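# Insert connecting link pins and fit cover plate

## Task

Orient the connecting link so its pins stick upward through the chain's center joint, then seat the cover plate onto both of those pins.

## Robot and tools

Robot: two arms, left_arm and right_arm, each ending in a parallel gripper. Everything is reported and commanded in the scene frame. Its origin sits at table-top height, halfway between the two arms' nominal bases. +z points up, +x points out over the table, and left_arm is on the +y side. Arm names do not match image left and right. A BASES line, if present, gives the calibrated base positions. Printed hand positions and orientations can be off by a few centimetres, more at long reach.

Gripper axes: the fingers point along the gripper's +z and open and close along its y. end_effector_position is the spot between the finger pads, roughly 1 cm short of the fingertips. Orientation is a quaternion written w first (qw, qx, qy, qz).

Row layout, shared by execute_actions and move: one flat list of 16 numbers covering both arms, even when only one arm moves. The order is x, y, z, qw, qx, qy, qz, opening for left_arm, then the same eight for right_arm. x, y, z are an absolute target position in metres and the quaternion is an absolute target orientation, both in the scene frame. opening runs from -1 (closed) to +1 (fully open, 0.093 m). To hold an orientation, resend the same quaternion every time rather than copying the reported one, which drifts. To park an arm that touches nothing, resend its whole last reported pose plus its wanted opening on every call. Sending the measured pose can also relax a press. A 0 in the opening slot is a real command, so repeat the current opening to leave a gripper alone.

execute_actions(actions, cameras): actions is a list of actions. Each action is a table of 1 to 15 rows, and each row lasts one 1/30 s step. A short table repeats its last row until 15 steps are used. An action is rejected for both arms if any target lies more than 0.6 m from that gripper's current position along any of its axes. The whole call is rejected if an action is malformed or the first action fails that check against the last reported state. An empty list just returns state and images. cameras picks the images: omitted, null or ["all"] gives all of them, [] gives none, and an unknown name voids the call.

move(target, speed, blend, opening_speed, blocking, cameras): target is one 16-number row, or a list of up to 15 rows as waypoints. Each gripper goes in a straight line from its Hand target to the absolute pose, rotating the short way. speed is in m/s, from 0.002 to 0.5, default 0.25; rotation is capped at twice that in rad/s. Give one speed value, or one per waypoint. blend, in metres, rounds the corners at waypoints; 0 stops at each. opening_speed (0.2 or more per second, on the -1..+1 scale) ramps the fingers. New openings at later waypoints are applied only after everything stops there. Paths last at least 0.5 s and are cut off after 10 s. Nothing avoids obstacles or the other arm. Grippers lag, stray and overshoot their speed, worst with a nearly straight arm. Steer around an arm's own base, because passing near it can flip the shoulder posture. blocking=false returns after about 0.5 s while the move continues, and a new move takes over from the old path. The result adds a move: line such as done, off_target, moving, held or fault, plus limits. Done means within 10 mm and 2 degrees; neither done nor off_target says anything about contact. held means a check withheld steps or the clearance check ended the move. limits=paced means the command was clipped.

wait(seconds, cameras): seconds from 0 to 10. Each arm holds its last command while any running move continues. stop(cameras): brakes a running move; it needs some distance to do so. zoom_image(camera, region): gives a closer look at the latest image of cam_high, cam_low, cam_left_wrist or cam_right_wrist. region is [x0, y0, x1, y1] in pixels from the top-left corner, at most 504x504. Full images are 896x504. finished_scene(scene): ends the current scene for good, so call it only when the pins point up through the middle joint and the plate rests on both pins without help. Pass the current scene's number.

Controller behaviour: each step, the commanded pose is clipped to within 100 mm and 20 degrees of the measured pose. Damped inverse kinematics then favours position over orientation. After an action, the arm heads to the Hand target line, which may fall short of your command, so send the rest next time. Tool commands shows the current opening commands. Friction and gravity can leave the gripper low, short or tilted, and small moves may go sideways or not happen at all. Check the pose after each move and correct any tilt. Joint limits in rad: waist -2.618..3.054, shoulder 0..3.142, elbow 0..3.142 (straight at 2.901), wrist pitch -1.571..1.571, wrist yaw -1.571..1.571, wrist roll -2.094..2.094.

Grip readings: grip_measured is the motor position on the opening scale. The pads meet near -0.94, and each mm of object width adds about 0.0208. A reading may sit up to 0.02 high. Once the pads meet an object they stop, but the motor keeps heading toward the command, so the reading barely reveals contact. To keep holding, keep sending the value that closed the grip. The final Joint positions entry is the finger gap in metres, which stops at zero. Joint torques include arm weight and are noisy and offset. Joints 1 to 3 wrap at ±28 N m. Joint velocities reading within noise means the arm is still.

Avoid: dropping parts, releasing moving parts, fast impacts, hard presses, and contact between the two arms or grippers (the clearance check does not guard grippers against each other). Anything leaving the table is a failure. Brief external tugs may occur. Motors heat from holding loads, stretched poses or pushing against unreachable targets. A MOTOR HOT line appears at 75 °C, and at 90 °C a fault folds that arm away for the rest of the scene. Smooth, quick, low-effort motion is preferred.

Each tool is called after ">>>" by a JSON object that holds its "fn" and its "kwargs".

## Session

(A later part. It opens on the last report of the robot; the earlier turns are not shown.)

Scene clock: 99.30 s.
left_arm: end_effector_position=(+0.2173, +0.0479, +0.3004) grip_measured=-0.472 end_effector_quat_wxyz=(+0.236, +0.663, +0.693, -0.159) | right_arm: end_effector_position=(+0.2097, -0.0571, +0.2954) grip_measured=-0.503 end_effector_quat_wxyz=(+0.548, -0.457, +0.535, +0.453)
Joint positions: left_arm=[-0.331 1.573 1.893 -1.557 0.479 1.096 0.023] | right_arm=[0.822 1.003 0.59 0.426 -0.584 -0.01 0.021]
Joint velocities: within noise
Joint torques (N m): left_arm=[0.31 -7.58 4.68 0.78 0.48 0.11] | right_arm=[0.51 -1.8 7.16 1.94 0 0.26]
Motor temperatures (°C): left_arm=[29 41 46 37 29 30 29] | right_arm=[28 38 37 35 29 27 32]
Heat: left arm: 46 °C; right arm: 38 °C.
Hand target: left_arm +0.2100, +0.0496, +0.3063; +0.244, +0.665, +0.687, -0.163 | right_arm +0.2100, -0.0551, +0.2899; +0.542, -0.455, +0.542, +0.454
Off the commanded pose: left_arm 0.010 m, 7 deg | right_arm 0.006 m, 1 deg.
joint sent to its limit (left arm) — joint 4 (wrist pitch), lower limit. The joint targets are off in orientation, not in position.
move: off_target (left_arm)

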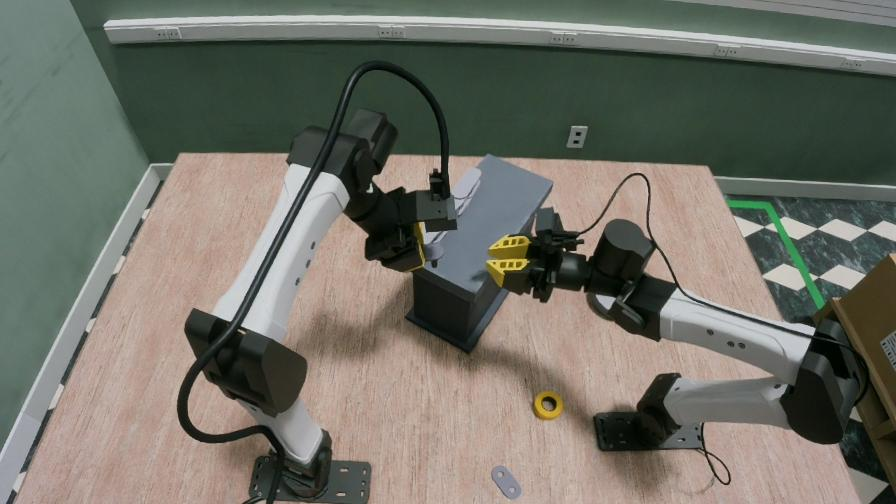

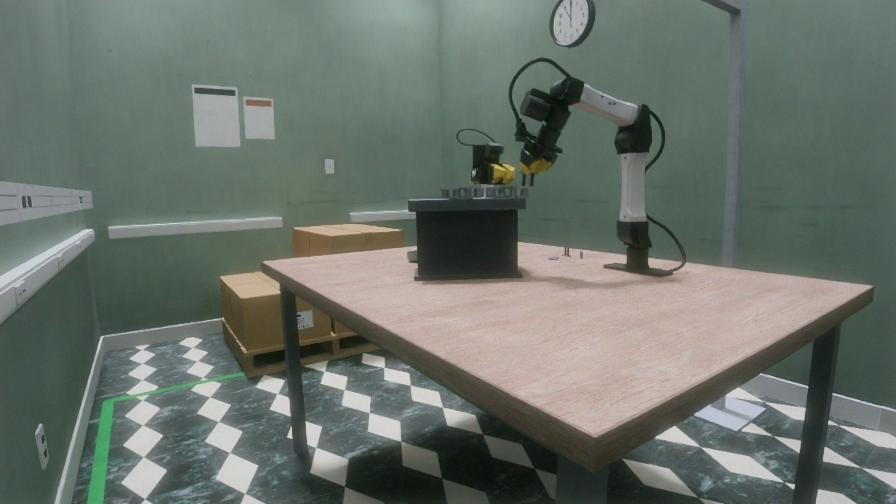

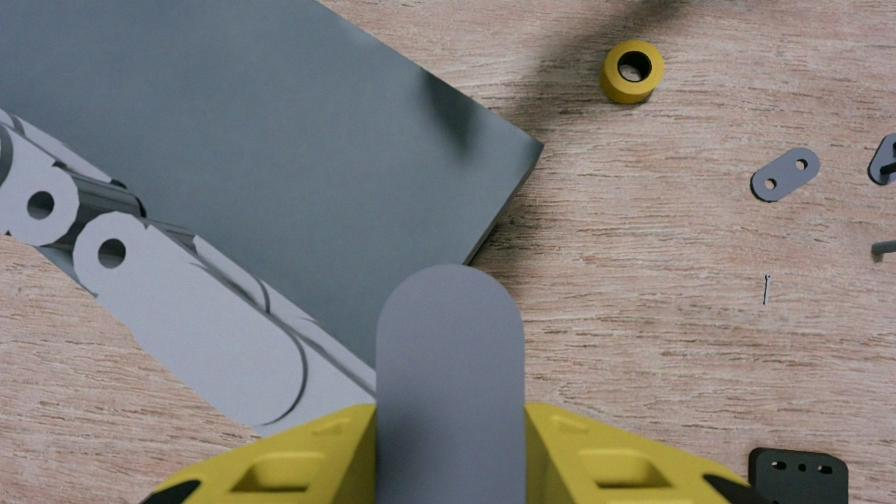

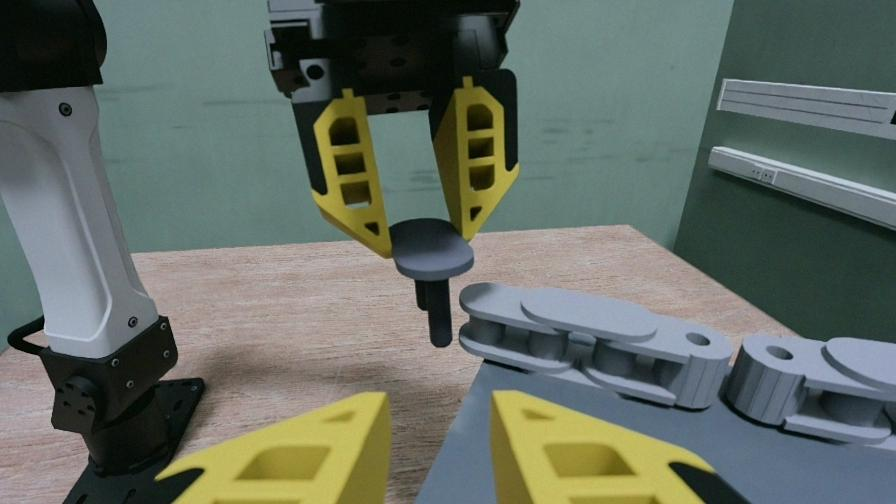

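>>> {"fn": "move", "kwargs": {"target": [[0.19,0.052,0.28,0.1830,0.6830,0.6830,-0.1830,-0.85,0.21,-0.055,0.29,0.5417,-0.4545,0.5417,0.4545,-0.5],[0.19,0.052,0.28,0.1830,0.6830,0.6830,-0.1830,-0.85,0.185,-0.040,0.275,0.7071,-0.7071,0,0,-0.5]], "speed": [0.08,0.5]}}

Scene clock: 104.57 s.
left_arm: end_effector_position=(+0.1978, +0.0520, +0.2747) grip_measured=-0.472 end_effector_quat_wxyz=(+0.197, +0.671, +0.693, -0.175) | right_arm: end_effector_position=(+0.1876, -0.0427, +0.2736) grip_measured=-0.502 end_effector_quat_wxyz=(+0.709, -0.705, +0.008, -0.003)
Joint positions: left_arm=[-0.341 1.533 1.763 -1.558 0.479 1.12 0.023] | right_arm=[0.846 1.088 0.544 0.551 -0.717 -1.559 0.021]
Joint velocities: within noise
Joint torques (N m): left_arm=[-0.68 -7.21 4.77 0.62 0.39 0.11] | right_arm=[0.58 -2.73 8.69 1.72 -0.17 0.13]
Motor temperatures (°C): left_arm=[29 41 45 37 29 30 29] | right_arm=[28 37 37 36 29 27 32]
Heat: left arm: 45 °C; right arm: 37 °C.
Hand target: left_arm +0.1901, +0.0518, +0.2794; +0.203, +0.678, +0.685, -0.176 | right_arm +0.1849, -0.0401, +0.2750; +0.707, -0.707, +0.000, +0.000
Off the commanded pose: left_arm 0.009 m, 3 deg | right_arm 0.004 m, 1 deg.
joint sent to its limit (left arm) — joint 4 (wrist pitch), lower limit. The joint targets still meet the commanded pose.
move: off_target (left_arm)

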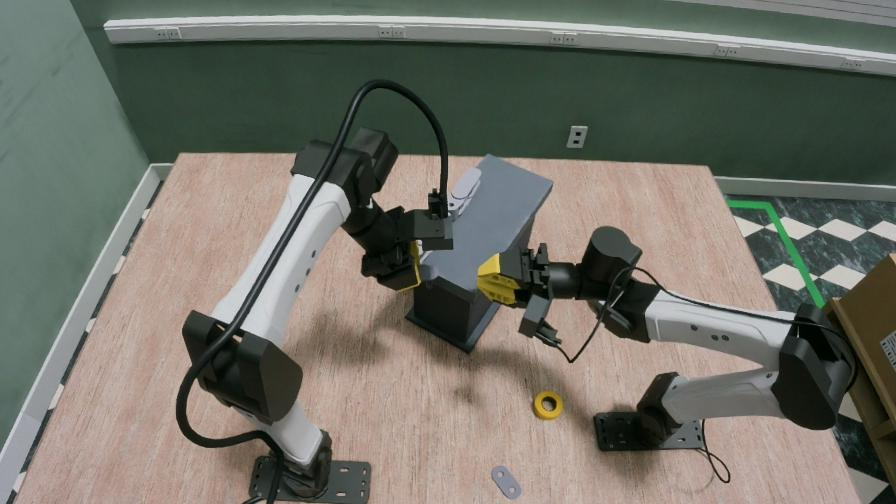

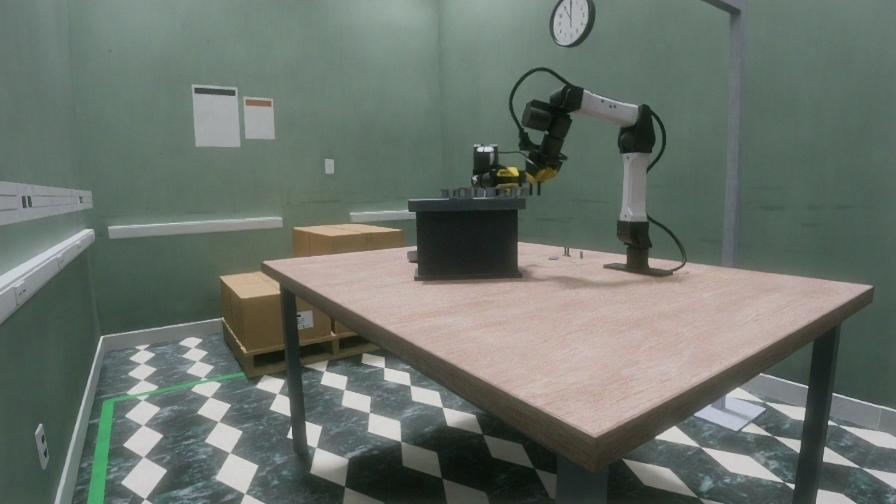

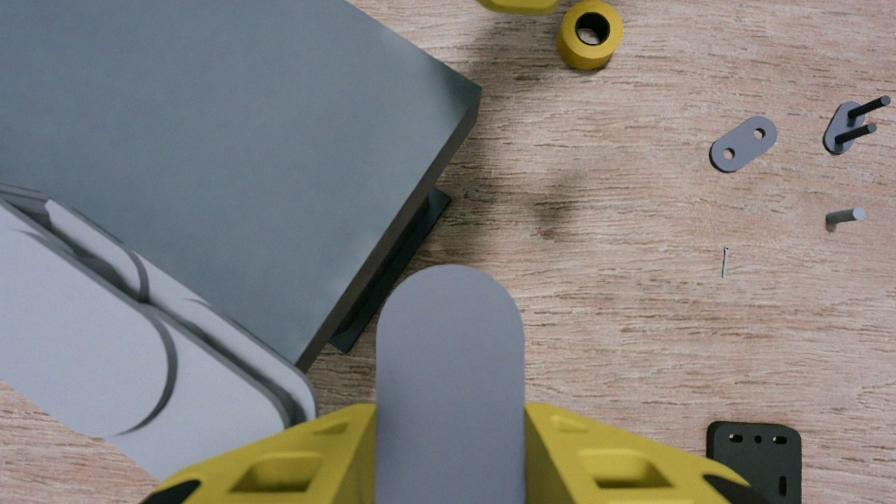

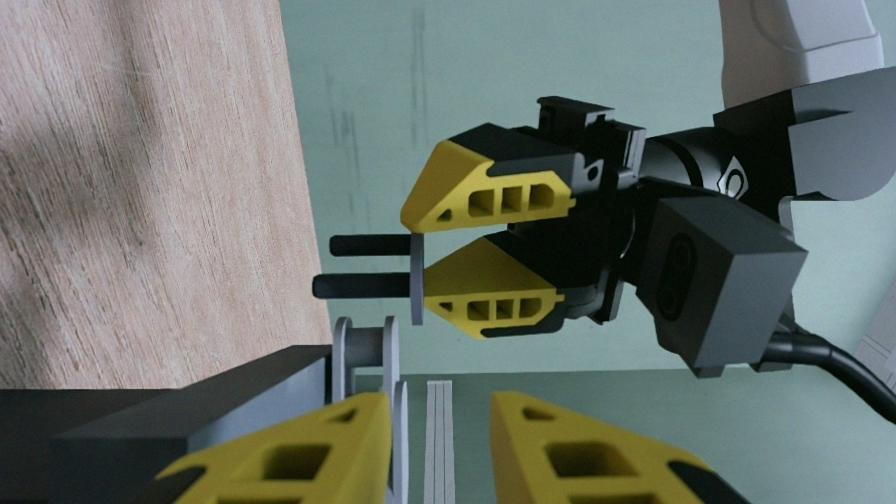

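>>> {"fn": "move", "kwargs": {"target": [0.19,0.052,0.28,0.1830,0.6830,0.6830,-0.1830,-0.85,0.197,-0.012,0.265,0.7071,-0.7071,0,0,-0.5], "speed": 0.06, "cameras": ["cam_left_wrist","cam_right_wrist"]}}

Scene clock: 108.47 s.
left_arm: end_effector_position=(+0.1978, +0.0520, +0.2747) grip_measured=-0.472 end_effector_quat_wxyz=(+0.197, +0.671, +0.693, -0.175) | right_arm: end_effector_position=(+0.1913, -0.0253, +0.2534) grip_measured=-0.502 end_effector_quat_wxyz=(+0.696, -0.718, +0.010, +0.016)
Joint positions: left_arm=[-0.341 1.533 1.763 -1.558 0.479 1.12 0.023] | right_arm=[0.871 1.199 0.56 0.599 -0.718 -1.56 0.021]
Joint velocities: within noise
Joint torques (N m): left_arm=[-0.68 -7.24 4.79 0.63 0.39 0.11] | right_arm=[1.57 0.49 10.99 2.25 0.13 0.12]
Motor temperatures (°C): left_arm=[29 40 45 37 29 30 29] | right_arm=[28 37 38 36 29 27 32]
Heat: left arm: 45 °C; right arm: 38 °C.
Hand target: left_arm +0.1901, +0.0518, +0.2794; +0.203, +0.678, +0.685, -0.176 | right_arm +0.1962, -0.0135, +0.2647; +0.707, -0.707, +0.000, +0.001
Off the commanded pose: left_arm 0.009 m, 3 deg | right_arm 0.019 m, 3 deg.
joint sent to its limit (left arm) — joint 4 (wrist pitch), lower limit. The joint targets still meet the commanded pose.
move: off_target (left_arm, right_arm)
Images, in order (width x height): cam_left_wrist 896x504, cam_right_wrist 896x504.

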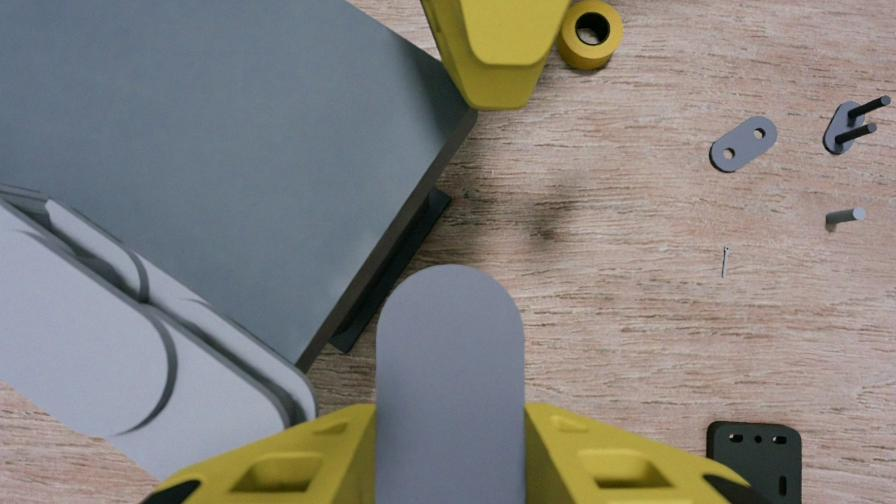

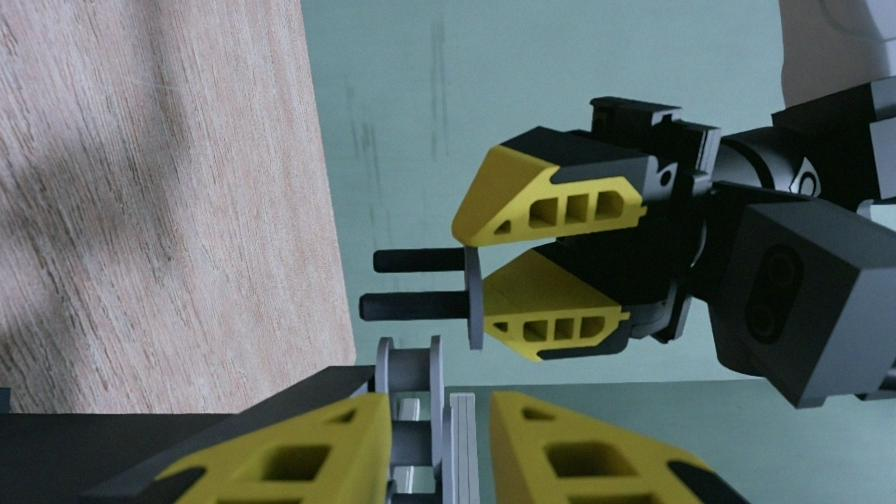

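>>> {"fn": "move", "kwargs": {"target": [0.19,0.052,0.28,0.1830,0.6830,0.6830,-0.1830,-0.85,0.201,0.004,0.277,0.7071,-0.7071,0,0,-0.5], "speed": 0.06, "cameras": ["cam_left_wrist","cam_right_wrist"]}}

Scene clock: 109.80 s.
left_arm: end_effector_position=(+0.1978, +0.0520, +0.2747) grip_measured=-0.472 end_effector_quat_wxyz=(+0.197, +0.671, +0.693, -0.175) | right_arm: end_effector_position=(+0.1995, -0.0011, +0.2725) grip_measured=-0.502 end_effector_quat_wxyz=(+0.706, -0.709, +0.005, +0.005)
Joint positions: left_arm=[-0.341 1.533 1.763 -1.558 0.479 1.12 0.023] | right_arm=[0.913 1.283 0.665 0.613 -0.667 -1.56 0.021]
Joint velocities: within noise
Joint torques (N m): left_arm=[-0.68 -7.23 4.81 0.62 0.39 0.11] | right_arm=[0.55 -3.63 9.43 1.83 -0.03 0.12]
Motor temperatures (°C): left_arm=[29 40 45 37 29 30 29] | right_arm=[28 37 38 37 29 27 32]
Heat: left arm: 45 °C; right arm: 38 °C.
Hand target: left_arm +0.1901, +0.0518, +0.2794; +0.203, +0.678, +0.685, -0.176 | right_arm +0.2009, +0.0038, +0.2769; +0.707, -0.707, +0.000, +0.000
Off the commanded pose: left_arm 0.009 m, 3 deg | right_arm 0.007 m, 1 deg.
joint sent to its limit (left arm) — joint 4 (wrist pitch), lower limit. The joint targets still meet the commanded pose.
move: off_target (left_arm)
Images, in order (width x height): cam_left_wrist 896x504, cam_right_wrist 896x504.

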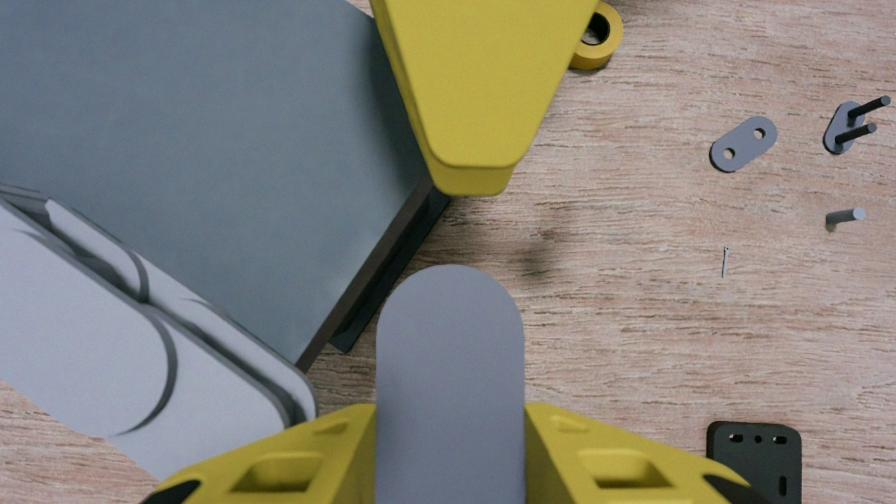

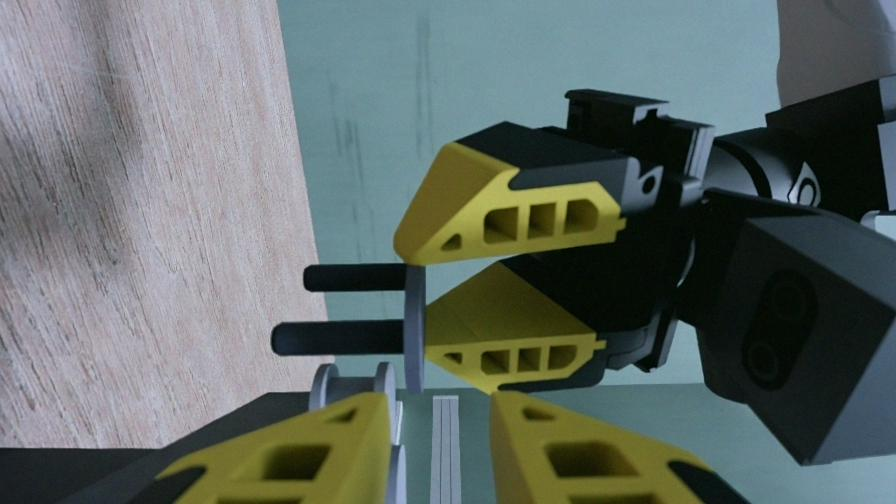

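>>> {"fn": "move", "kwargs": {"target": [0.19,0.052,0.28,0.1830,0.6830,0.6830,-0.1830,-0.85,0.2045,0.006,0.2725,0.7071,-0.7071,0,0,-0.5], "speed": 0.06, "cameras": ["cam_left_wrist","cam_right_wrist"]}}

Scene clock: 111.80 s.
left_arm: end_effector_position=(+0.1978, +0.0520, +0.2747) grip_measured=-0.472 end_effector_quat_wxyz=(+0.197, +0.671, +0.693, -0.175) | right_arm: end_effector_position=(+0.2019, +0.0019, +0.2672) grip_measured=-0.502 end_effector_quat_wxyz=(+0.704, -0.710, +0.006, +0.006)
Joint positions: left_arm=[-0.341 1.533 1.763 -1.558 0.479 1.12 0.023] | right_arm=[0.913 1.307 0.665 0.63 -0.667 -1.561 0.021]
Joint velocities: within noise
Joint torques (N m): left_arm=[-0.66 -7.24 4.78 0.63 0.39 0.11] | right_arm=[0.12 -3.81 9.25 1.89 -0.09 0.12]
Motor temperatures (°C): left_arm=[29 40 45 37 29 30 30] | right_arm=[28 37 38 37 29 27 32]
Heat: left arm: 45 °C; right arm: 38 °C.
Hand target: left_arm +0.1901, +0.0518, +0.2794; +0.203, +0.678, +0.685, -0.176 | right_arm +0.2044, +0.0058, +0.2725; +0.707, -0.707, +0.000, +0.000
Off the commanded pose: left_arm 0.009 m, 3 deg | right_arm 0.007 m, 1 deg.
joint sent to its limit (left arm) — joint 4 (wrist pitch), lower limit. The joint targets still meet the commanded pose.
move: off_target (left_arm)
Images, in order (width x height): cam_left_wrist 896x504, cam_right_wrist 896x504.

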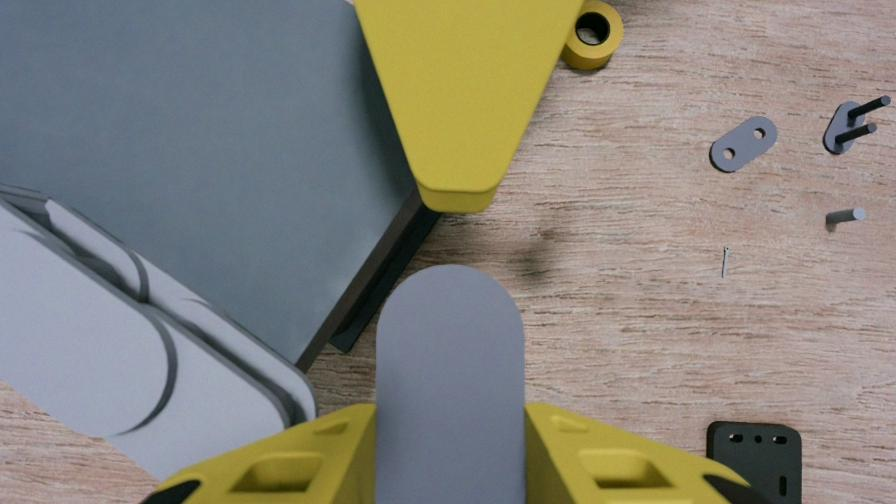

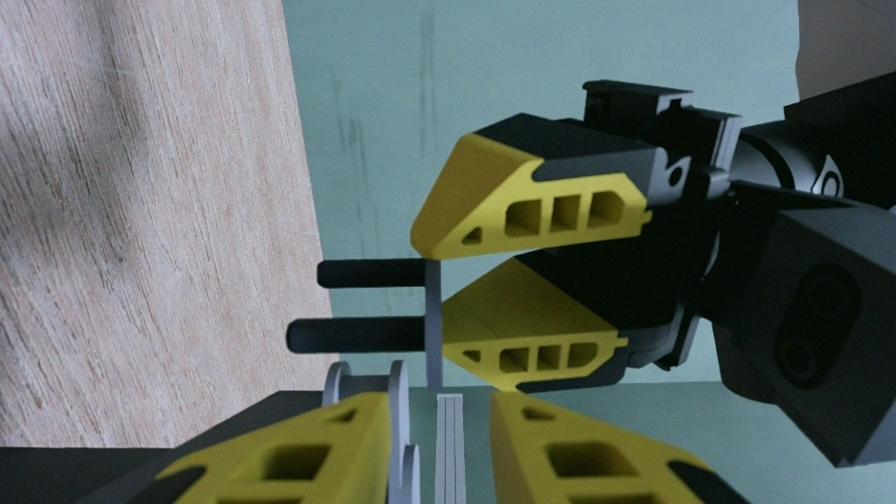

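>>> {"fn": "move", "kwargs": {"target": [0.19,0.052,0.28,0.1830,0.6830,0.6830,-0.1830,-0.85,0.2055,0.0225,0.2712,0.7071,-0.7071,0,0,-0.5], "speed": 0.04, "cameras": ["cam_left_wrist","cam_right_wrist"]}}

Scene clock: 113.40 s.
left_arm: end_effector_position=(+0.1978, +0.0520, +0.2747) grip_measured=-0.472 end_effector_quat_wxyz=(+0.197, +0.671, +0.693, -0.175) | right_arm: end_effector_position=(+0.2038, +0.0168, +0.2651) grip_measured=-0.502 end_effector_quat_wxyz=(+0.703, -0.711, +0.006, +0.007)
Joint positions: left_arm=[-0.341 1.533 1.763 -1.558 0.479 1.12 0.023] | right_arm=[0.941 1.367 0.702 0.651 -0.639 -1.561 0.021]
Joint velocities: within noise
Joint torques (N m): left_arm=[-0.68 -7.23 4.78 0.63 0.39 0.11] | right_arm=[0.57 -4.27 9.51 1.92 -0.03 0.12]
Motor temperatures (°C): left_arm=[29 40 45 37 29 30 30] | right_arm=[28 37 39 37 29 27 32]
Heat: left arm: 45 °C; right arm: 39 °C.
Hand target: left_arm +0.1901, +0.0518, +0.2794; +0.203, +0.678, +0.685, -0.176 | right_arm +0.2054, +0.0222, +0.2712; +0.707, -0.707, +0.000, +0.000
Off the commanded pose: left_arm 0.009 m, 3 deg | right_arm 0.009 m, 1 deg.
joint sent to its limit (left arm) — joint 4 (wrist pitch), lower limit. The joint targets still meet the commanded pose.
move: off_target (left_arm)
Images, in order (width x height): cam_left_wrist 896x504, cam_right_wrist 896x504.

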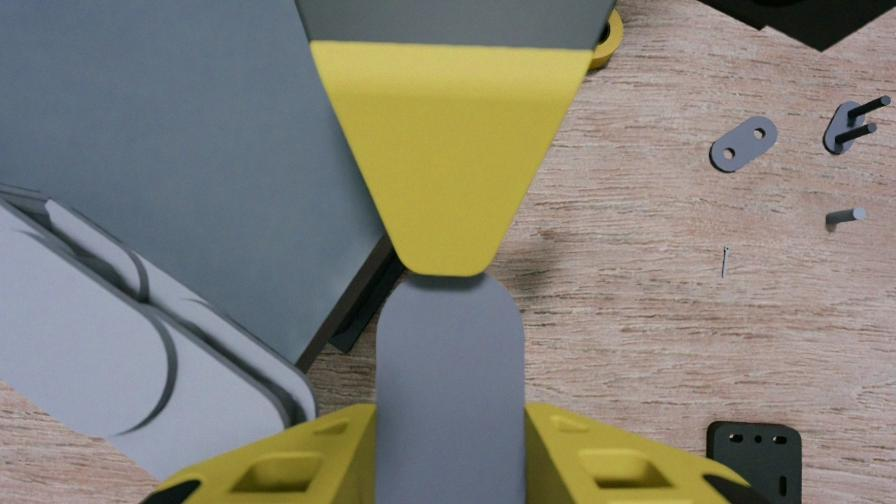

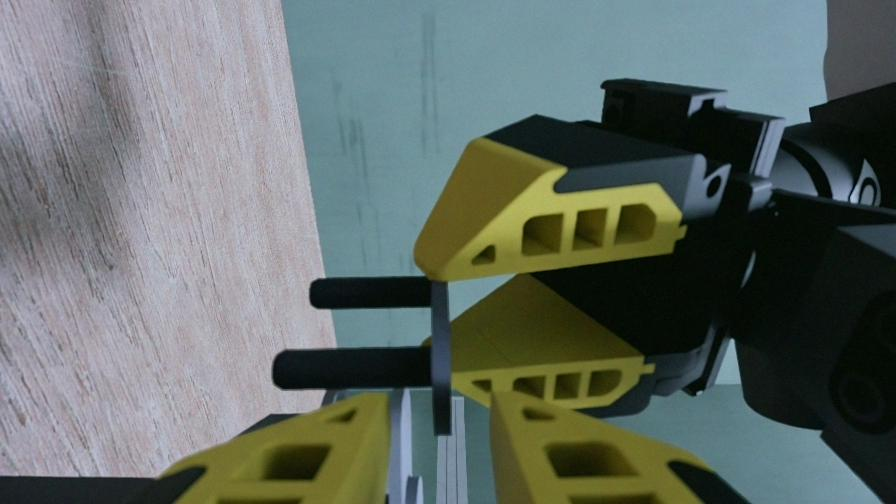

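>>> {"fn": "move", "kwargs": {"target": [[0.19,0.052,0.28,0.1830,0.6830,0.6830,-0.1830,-0.85,0.2057,0.0245,0.2714,0.7071,-0.7071,0,0,-0.5],[0.19,0.052,0.28,0.1830,0.6830,0.6830,-0.1830,-0.85,0.2057,0.0245,0.2714,0.7071,-0.7071,0,0,-1.0]], "speed": 0.04, "opening_speed": 0.5, "cameras": ["cam_left_wrist","cam_right_wrist"]}}

Scene clock: 116.30 s.
left_arm: end_effector_position=(+0.1973, +0.0519, +0.2755) grip_measured=-0.472 end_effector_quat_wxyz=(+0.198, +0.671, +0.693, -0.175) | right_arm: end_effector_position=(+0.2041, +0.0188, +0.2668) grip_measured=-0.977 end_effector_quat_wxyz=(+0.705, -0.709, +0.004, +0.004)
Joint positions: left_arm=[-0.341 1.53 1.763 -1.558 0.48 1.121 0.023] | right_arm=[0.945 1.373 0.708 0.658 -0.635 -1.564 0]
Joint velocities: left_arm=[0.012 -0.002 0.017 -0.051 -0.154 -0.037 0] | right_arm=[within noise]
Joint torques (N m): left_arm=[-0.68 -6.94 4.77 0.63 0.37 0.11] | right_arm=[0.55 -4.3 9.48 1.87 -0.03 0.15]
Motor temperatures (°C): left_arm=[29 40 45 36 29 30 30] | right_arm=[28 37 39 37 29 27 32]
Heat: left arm: 45 °C; right arm: 39 °C.
Hand target: left_arm +0.1901, +0.0518, +0.2793; +0.203, +0.678, +0.685, -0.176 | right_arm +0.2056, +0.0243, +0.2713; +0.707, -0.707, +0.000, +0.000
Off the commanded pose: left_arm 0.009 m, 3 deg | right_arm 0.007 m, 1 deg.
joint sent to its limit (left arm) — joint 4 (wrist pitch), lower limit. The joint targets still meet the commanded pose.
move: off_target (left_arm)
Images, in order (width x height): cam_left_wrist 896x504, cam_right_wrist 896x504.

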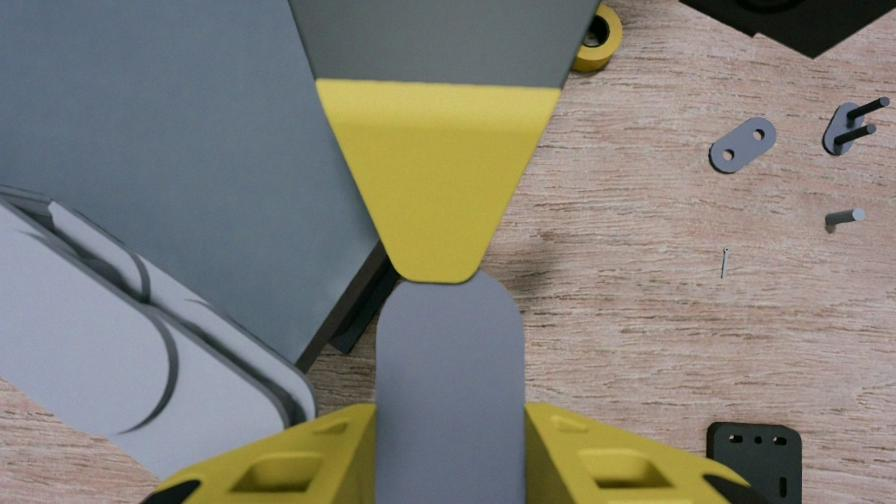

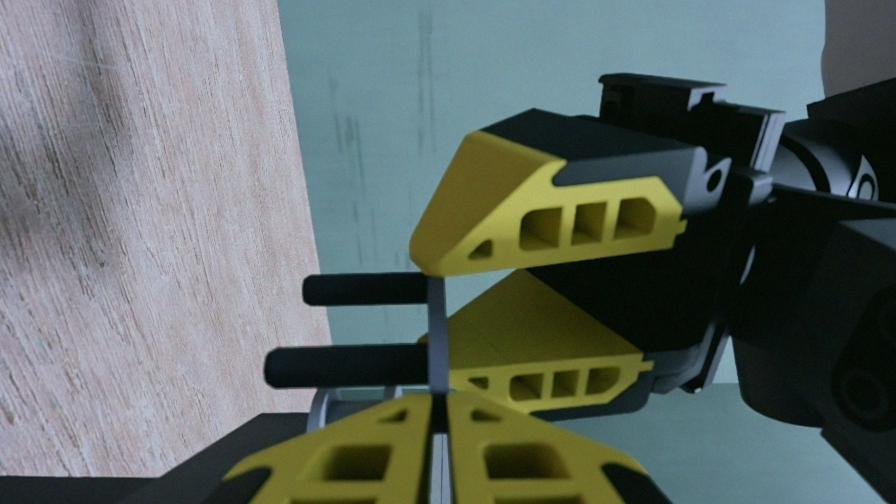

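>>> {"fn": "move", "kwargs": {"target": [[0.19,0.052,0.28,0.1830,0.6830,0.6830,-0.1830,-0.3,0.2057,0.0245,0.2714,0.7071,-0.7071,0,0,-1.0],[0.19,0.052,0.28,0.1830,0.6830,0.6830,-0.1830,0.0,0.2057,0.0245,0.2714,0.7071,-0.7071,0,0,-1.0],[0.19,0.077,0.323,0.1830,0.6830,0.6830,-0.1830,0.0,0.2057,0.0245,0.2714,0.7071,-0.7071,0,0,-1.0],[0.19,0.14,0.32,0.1830,0.6830,0.6830,-0.1830,0.0,0.2057,0.0245,0.2714,0.7071,-0.7071,0,0,-1.0]], "speed": 0.08, "opening_speed": 0.6}}

Scene clock: 121.50 s.
left_arm: end_effector_position=(+0.1950, +0.1398, +0.3195) grip_measured=-0.001 end_effector_quat_wxyz=(+0.316, +0.632, +0.704, -0.076) | right_arm: end_effector_position=(+0.2041, +0.0188, +0.2669) grip_measured=-0.977 end_effector_quat_wxyz=(+0.705, -0.709, +0.003, +0.004)
Joint positions: left_arm=[0.013 1.303 1.709 -1.558 0.529 1.344 0.045] | right_arm=[0.945 1.373 0.708 0.658 -0.635 -1.565 0]
Joint velocities: within noise
Joint torques (N m): left_arm=[0.14 -3.78 4.25 0.93 0.41 0.14] | right_arm=[0.55 -4.3 9.47 1.86 -0.02 0.16]
Motor temperatures (°C): left_arm=[29 40 45 36 29 30 29] | right_arm=[28 37 40 38 29 27 32]
Heat: left arm: 45 °C; right arm: 40 °C.
Hand target: left_arm +0.1903, +0.1395, +0.3194; +0.317, +0.635, +0.700, -0.078 | right_arm +0.2056, +0.0243, +0.2713; +0.707, -0.707, +0.000, +0.000
Off the commanded pose: left_arm 0.005 m, 21 deg; orientation clipped | right_arm 0.007 m, 1 deg.
joint sent to its limit (left arm) — joint 4 (wrist pitch), lower limit. The joint targets are off in orientation, not in position.
move: off_target (left_arm); target 2's new opening was sent with left_arm's hand 0.008 m and 3 deg from that target; limits=paced

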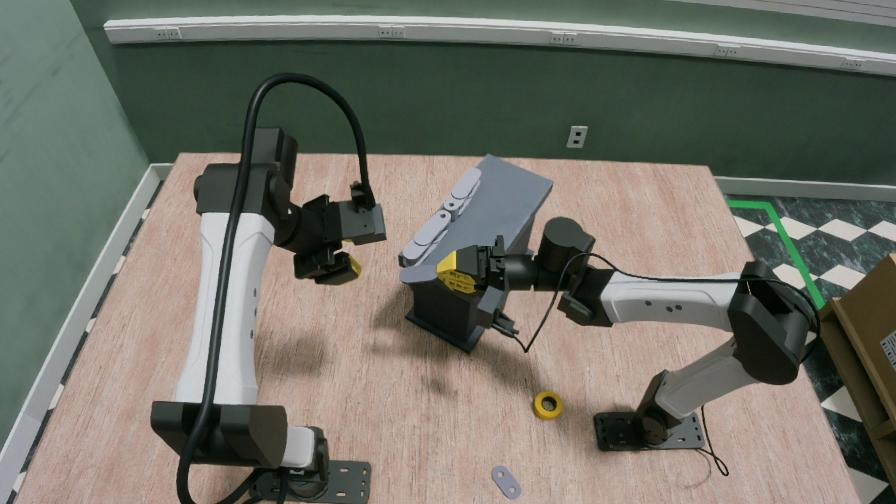

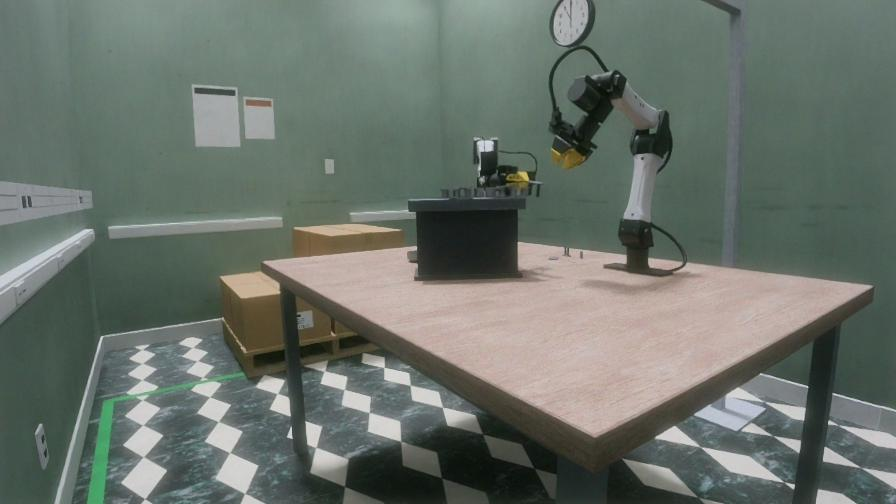

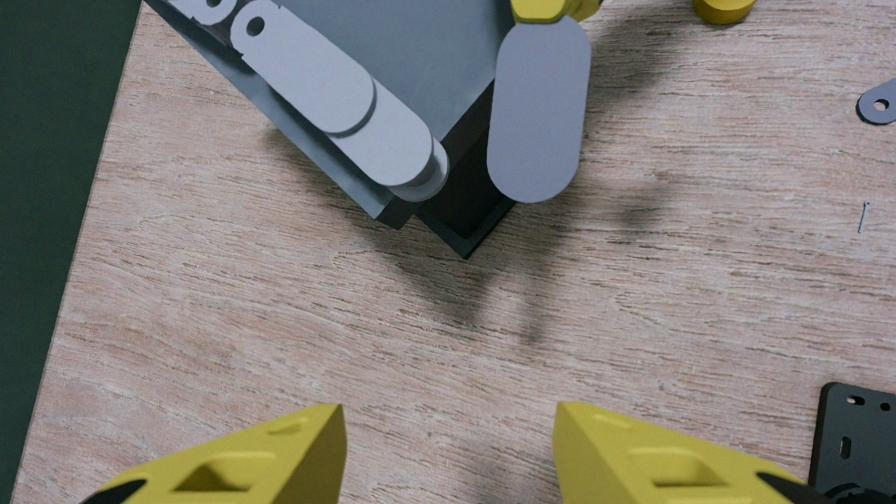

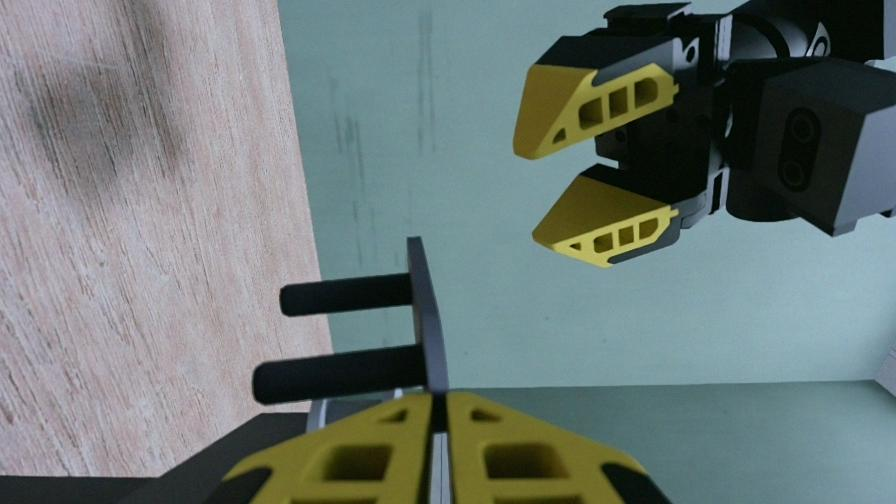

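>>> {"fn": "move", "kwargs": {"target": [[0.19,0.16,0.30,0.2418,0.4668,0.8467,-0.1333,0.1,0.2057,0.0245,0.2764,0.5,-0.5,0.5,0.5,-1.0],[0.19,0.16,0.30,0.2418,0.4668,0.8467,-0.1333,0.1,0.2057,0.0245,0.2764,0,0,0.7071,0.7071,-1.0]], "speed": 0.3}}

Scene clock: 128.40 s.
left_arm: end_effector_position=(+0.1949, +0.1562, +0.3005) grip_measured=+0.099 end_effector_quat_wxyz=(+0.269, +0.465, +0.835, -0.124) | right_arm: end_effector_position=(+0.2080, +0.0207, +0.2684) grip_measured=-0.978 end_effector_quat_wxyz=(+0.004, +0.007, +0.714, +0.700)
Joint positions: left_arm=[0.057 1.297 1.649 -1.558 0.488 0.964 0.05] | right_arm=[0.945 1.373 0.732 0.615 -0.62 1.56 0]
Joint velocities: within noise
Joint torques (N m): left_arm=[0.32 -4.15 4.41 0.86 0.17 -0.2] | right_arm=[0.54 -5.38 8.84 2.13 -0.17 0.2]
Motor temperatures (°C): left_arm=[29 39 45 36 29 30 29] | right_arm=[28 38 41 39 29 27 32]
Heat: left arm: 45 °C; right arm: 41 °C.
Hand target: left_arm +0.1902, +0.1595, +0.2995; +0.265, +0.456, +0.841, -0.119 | right_arm +0.2056, +0.0243, +0.2764; +0.000, +0.000, +0.707, +0.707
Off the commanded pose: left_arm 0.006 m, 3 deg | right_arm 0.009 m, 1 deg.
joint sent to its limit (left arm) — joint 4 (wrist pitch), lower limit. The joint targets are off in orientation, not in position.
move: off_target (left_arm)

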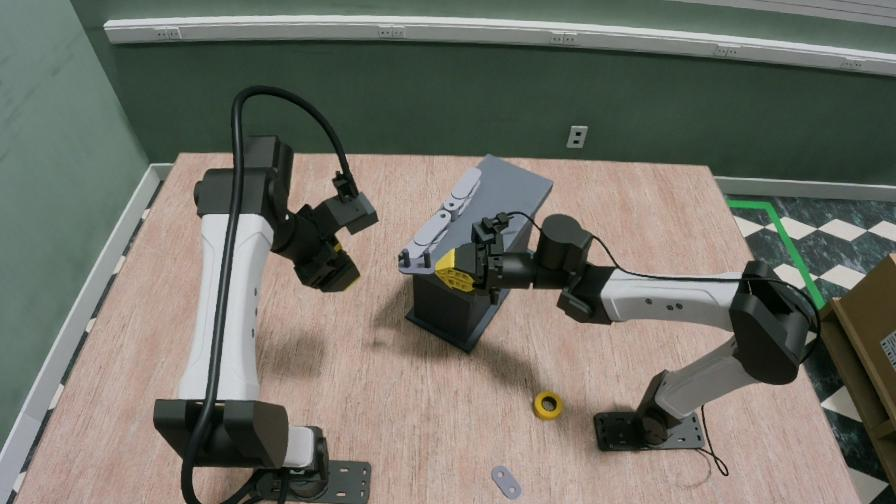

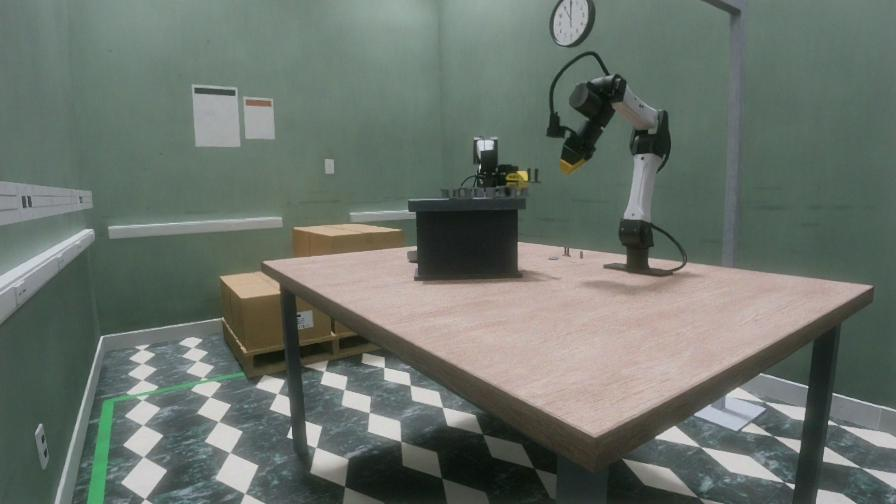

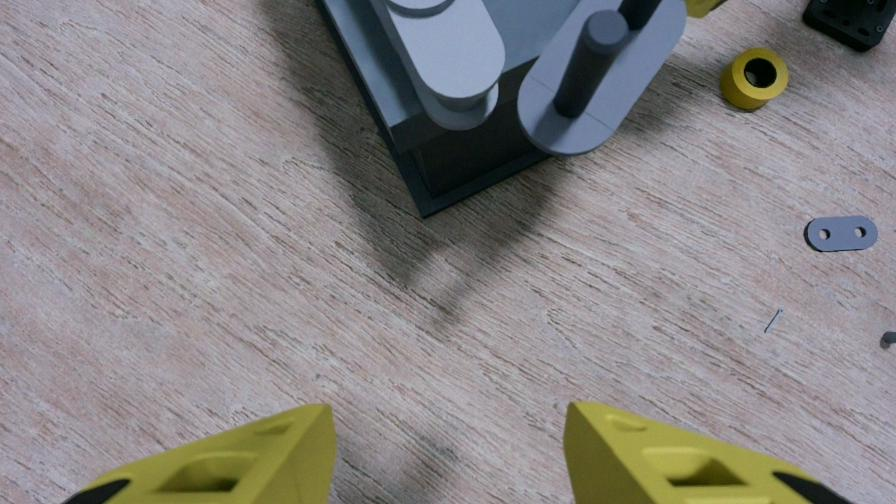

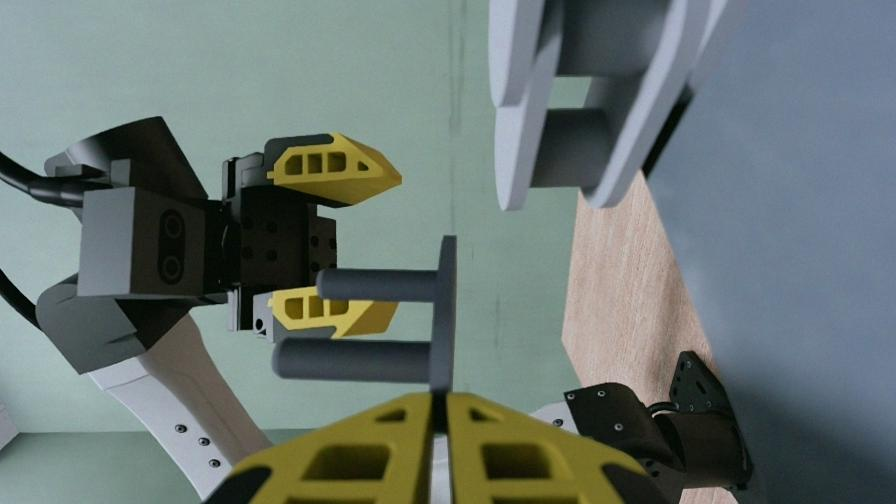

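>>> {"fn": "move", "kwargs": {"target": [[0.195,0.12,0.312,0.1830,0.6830,0.6830,-0.1830,0.15,0.2057,0.0245,0.2764,0,0,0.7071,0.7071,-1.0],[0.195,0.075,0.300,0.1830,0.6830,0.6830,-0.1830,0.15,0.2057,0.0245,0.2764,0,0,0.7071,0.7071,-1.0]], "speed": 0.1}}

Scene clock: 134.10 s.
left_arm: end_effector_position=(+0.1930, +0.0745, +0.2980) grip_measured=+0.149 end_effector_quat_wxyz=(+0.252, +0.667, +0.684, -0.157) | right_arm: end_effector_position=(+0.2080, +0.0207, +0.2684) grip_measured=-0.978 end_effector_quat_wxyz=(+0.003, +0.007, +0.714, +0.700)
Joint positions: left_arm=[-0.248 1.437 1.747 -1.558 0.518 1.195 0.052] | right_arm=[0.945 1.373 0.732 0.615 -0.62 1.561 0]
Joint velocities: within noise
Joint torques (N m): left_arm=[-0.43 -3.02 6.94 0.77 0.22 -0.2] | right_arm=[0.55 -5.37 8.84 2.12 -0.17 0.2]
Motor temperatures (°C): left_arm=[29 39 45 36 29 30 29] | right_arm=[28 38 41 40 29 27 32]
Heat: left arm: 45 °C; right arm: 41 °C.
Hand target: left_arm +0.1949, +0.0747, +0.2995; +0.249, +0.664, +0.689, -0.154 | right_arm +0.2056, +0.0243, +0.2764; +0.000, +0.000, +0.707, +0.707
Off the commanded pose: left_arm 0.003 m, 9 deg | right_arm 0.009 m, 1 deg.
joint sent to its limit (left arm) — joint 4 (wrist pitch), lower limit. The joint targets are off in orientation, not in position.
move: off_target (left_arm)

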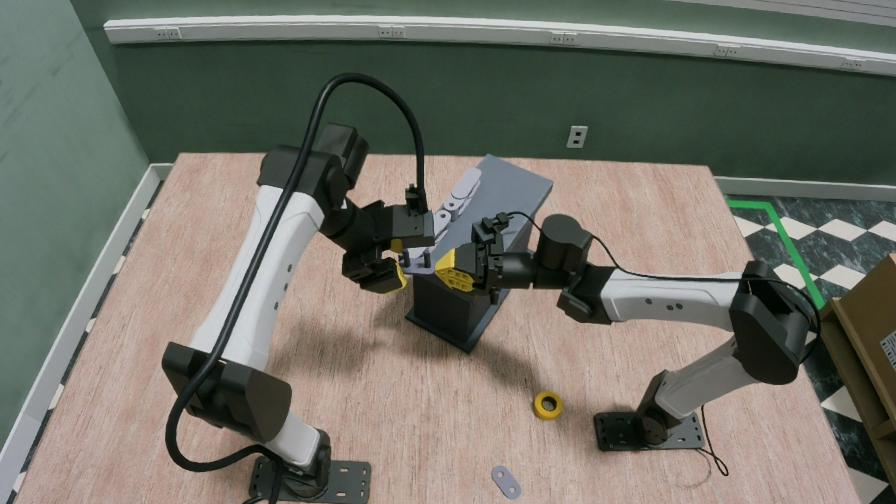

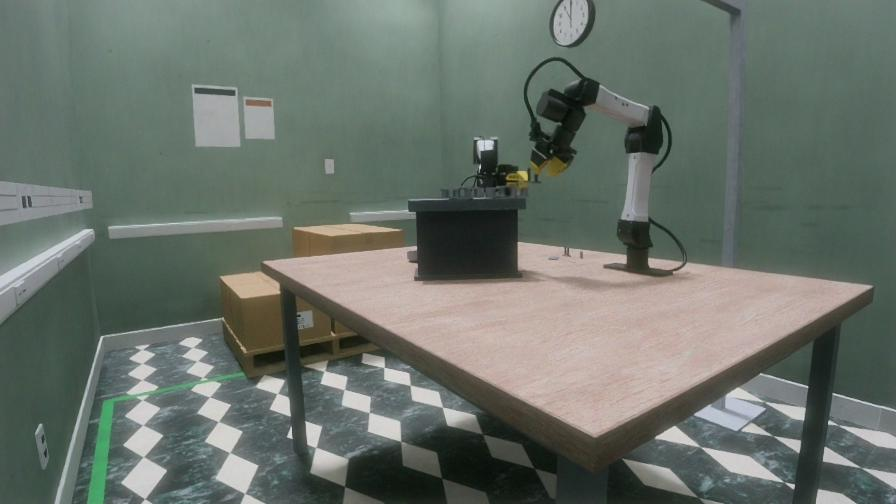

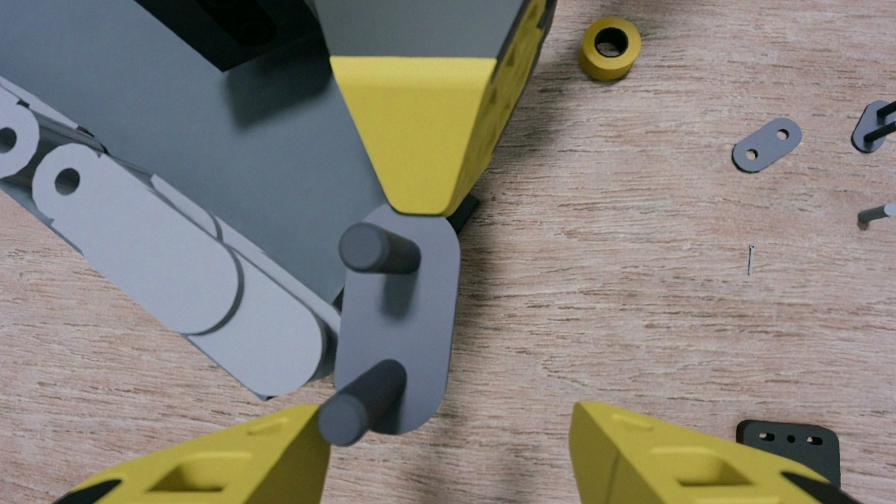

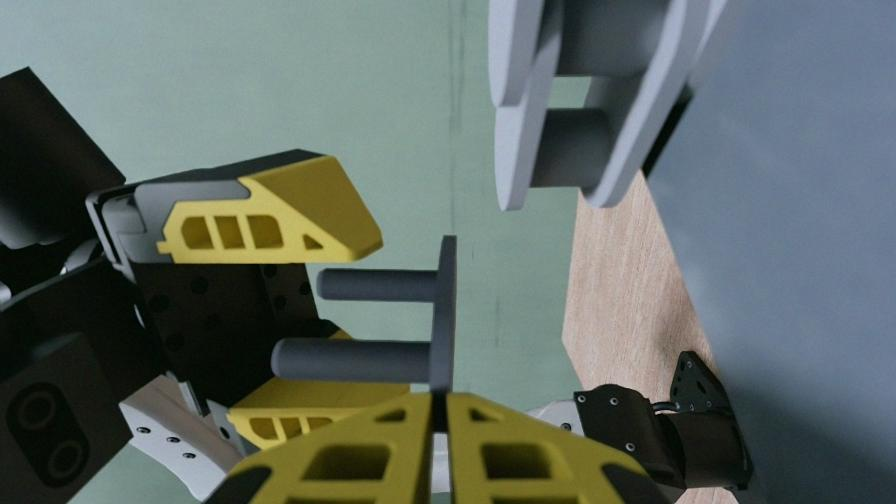

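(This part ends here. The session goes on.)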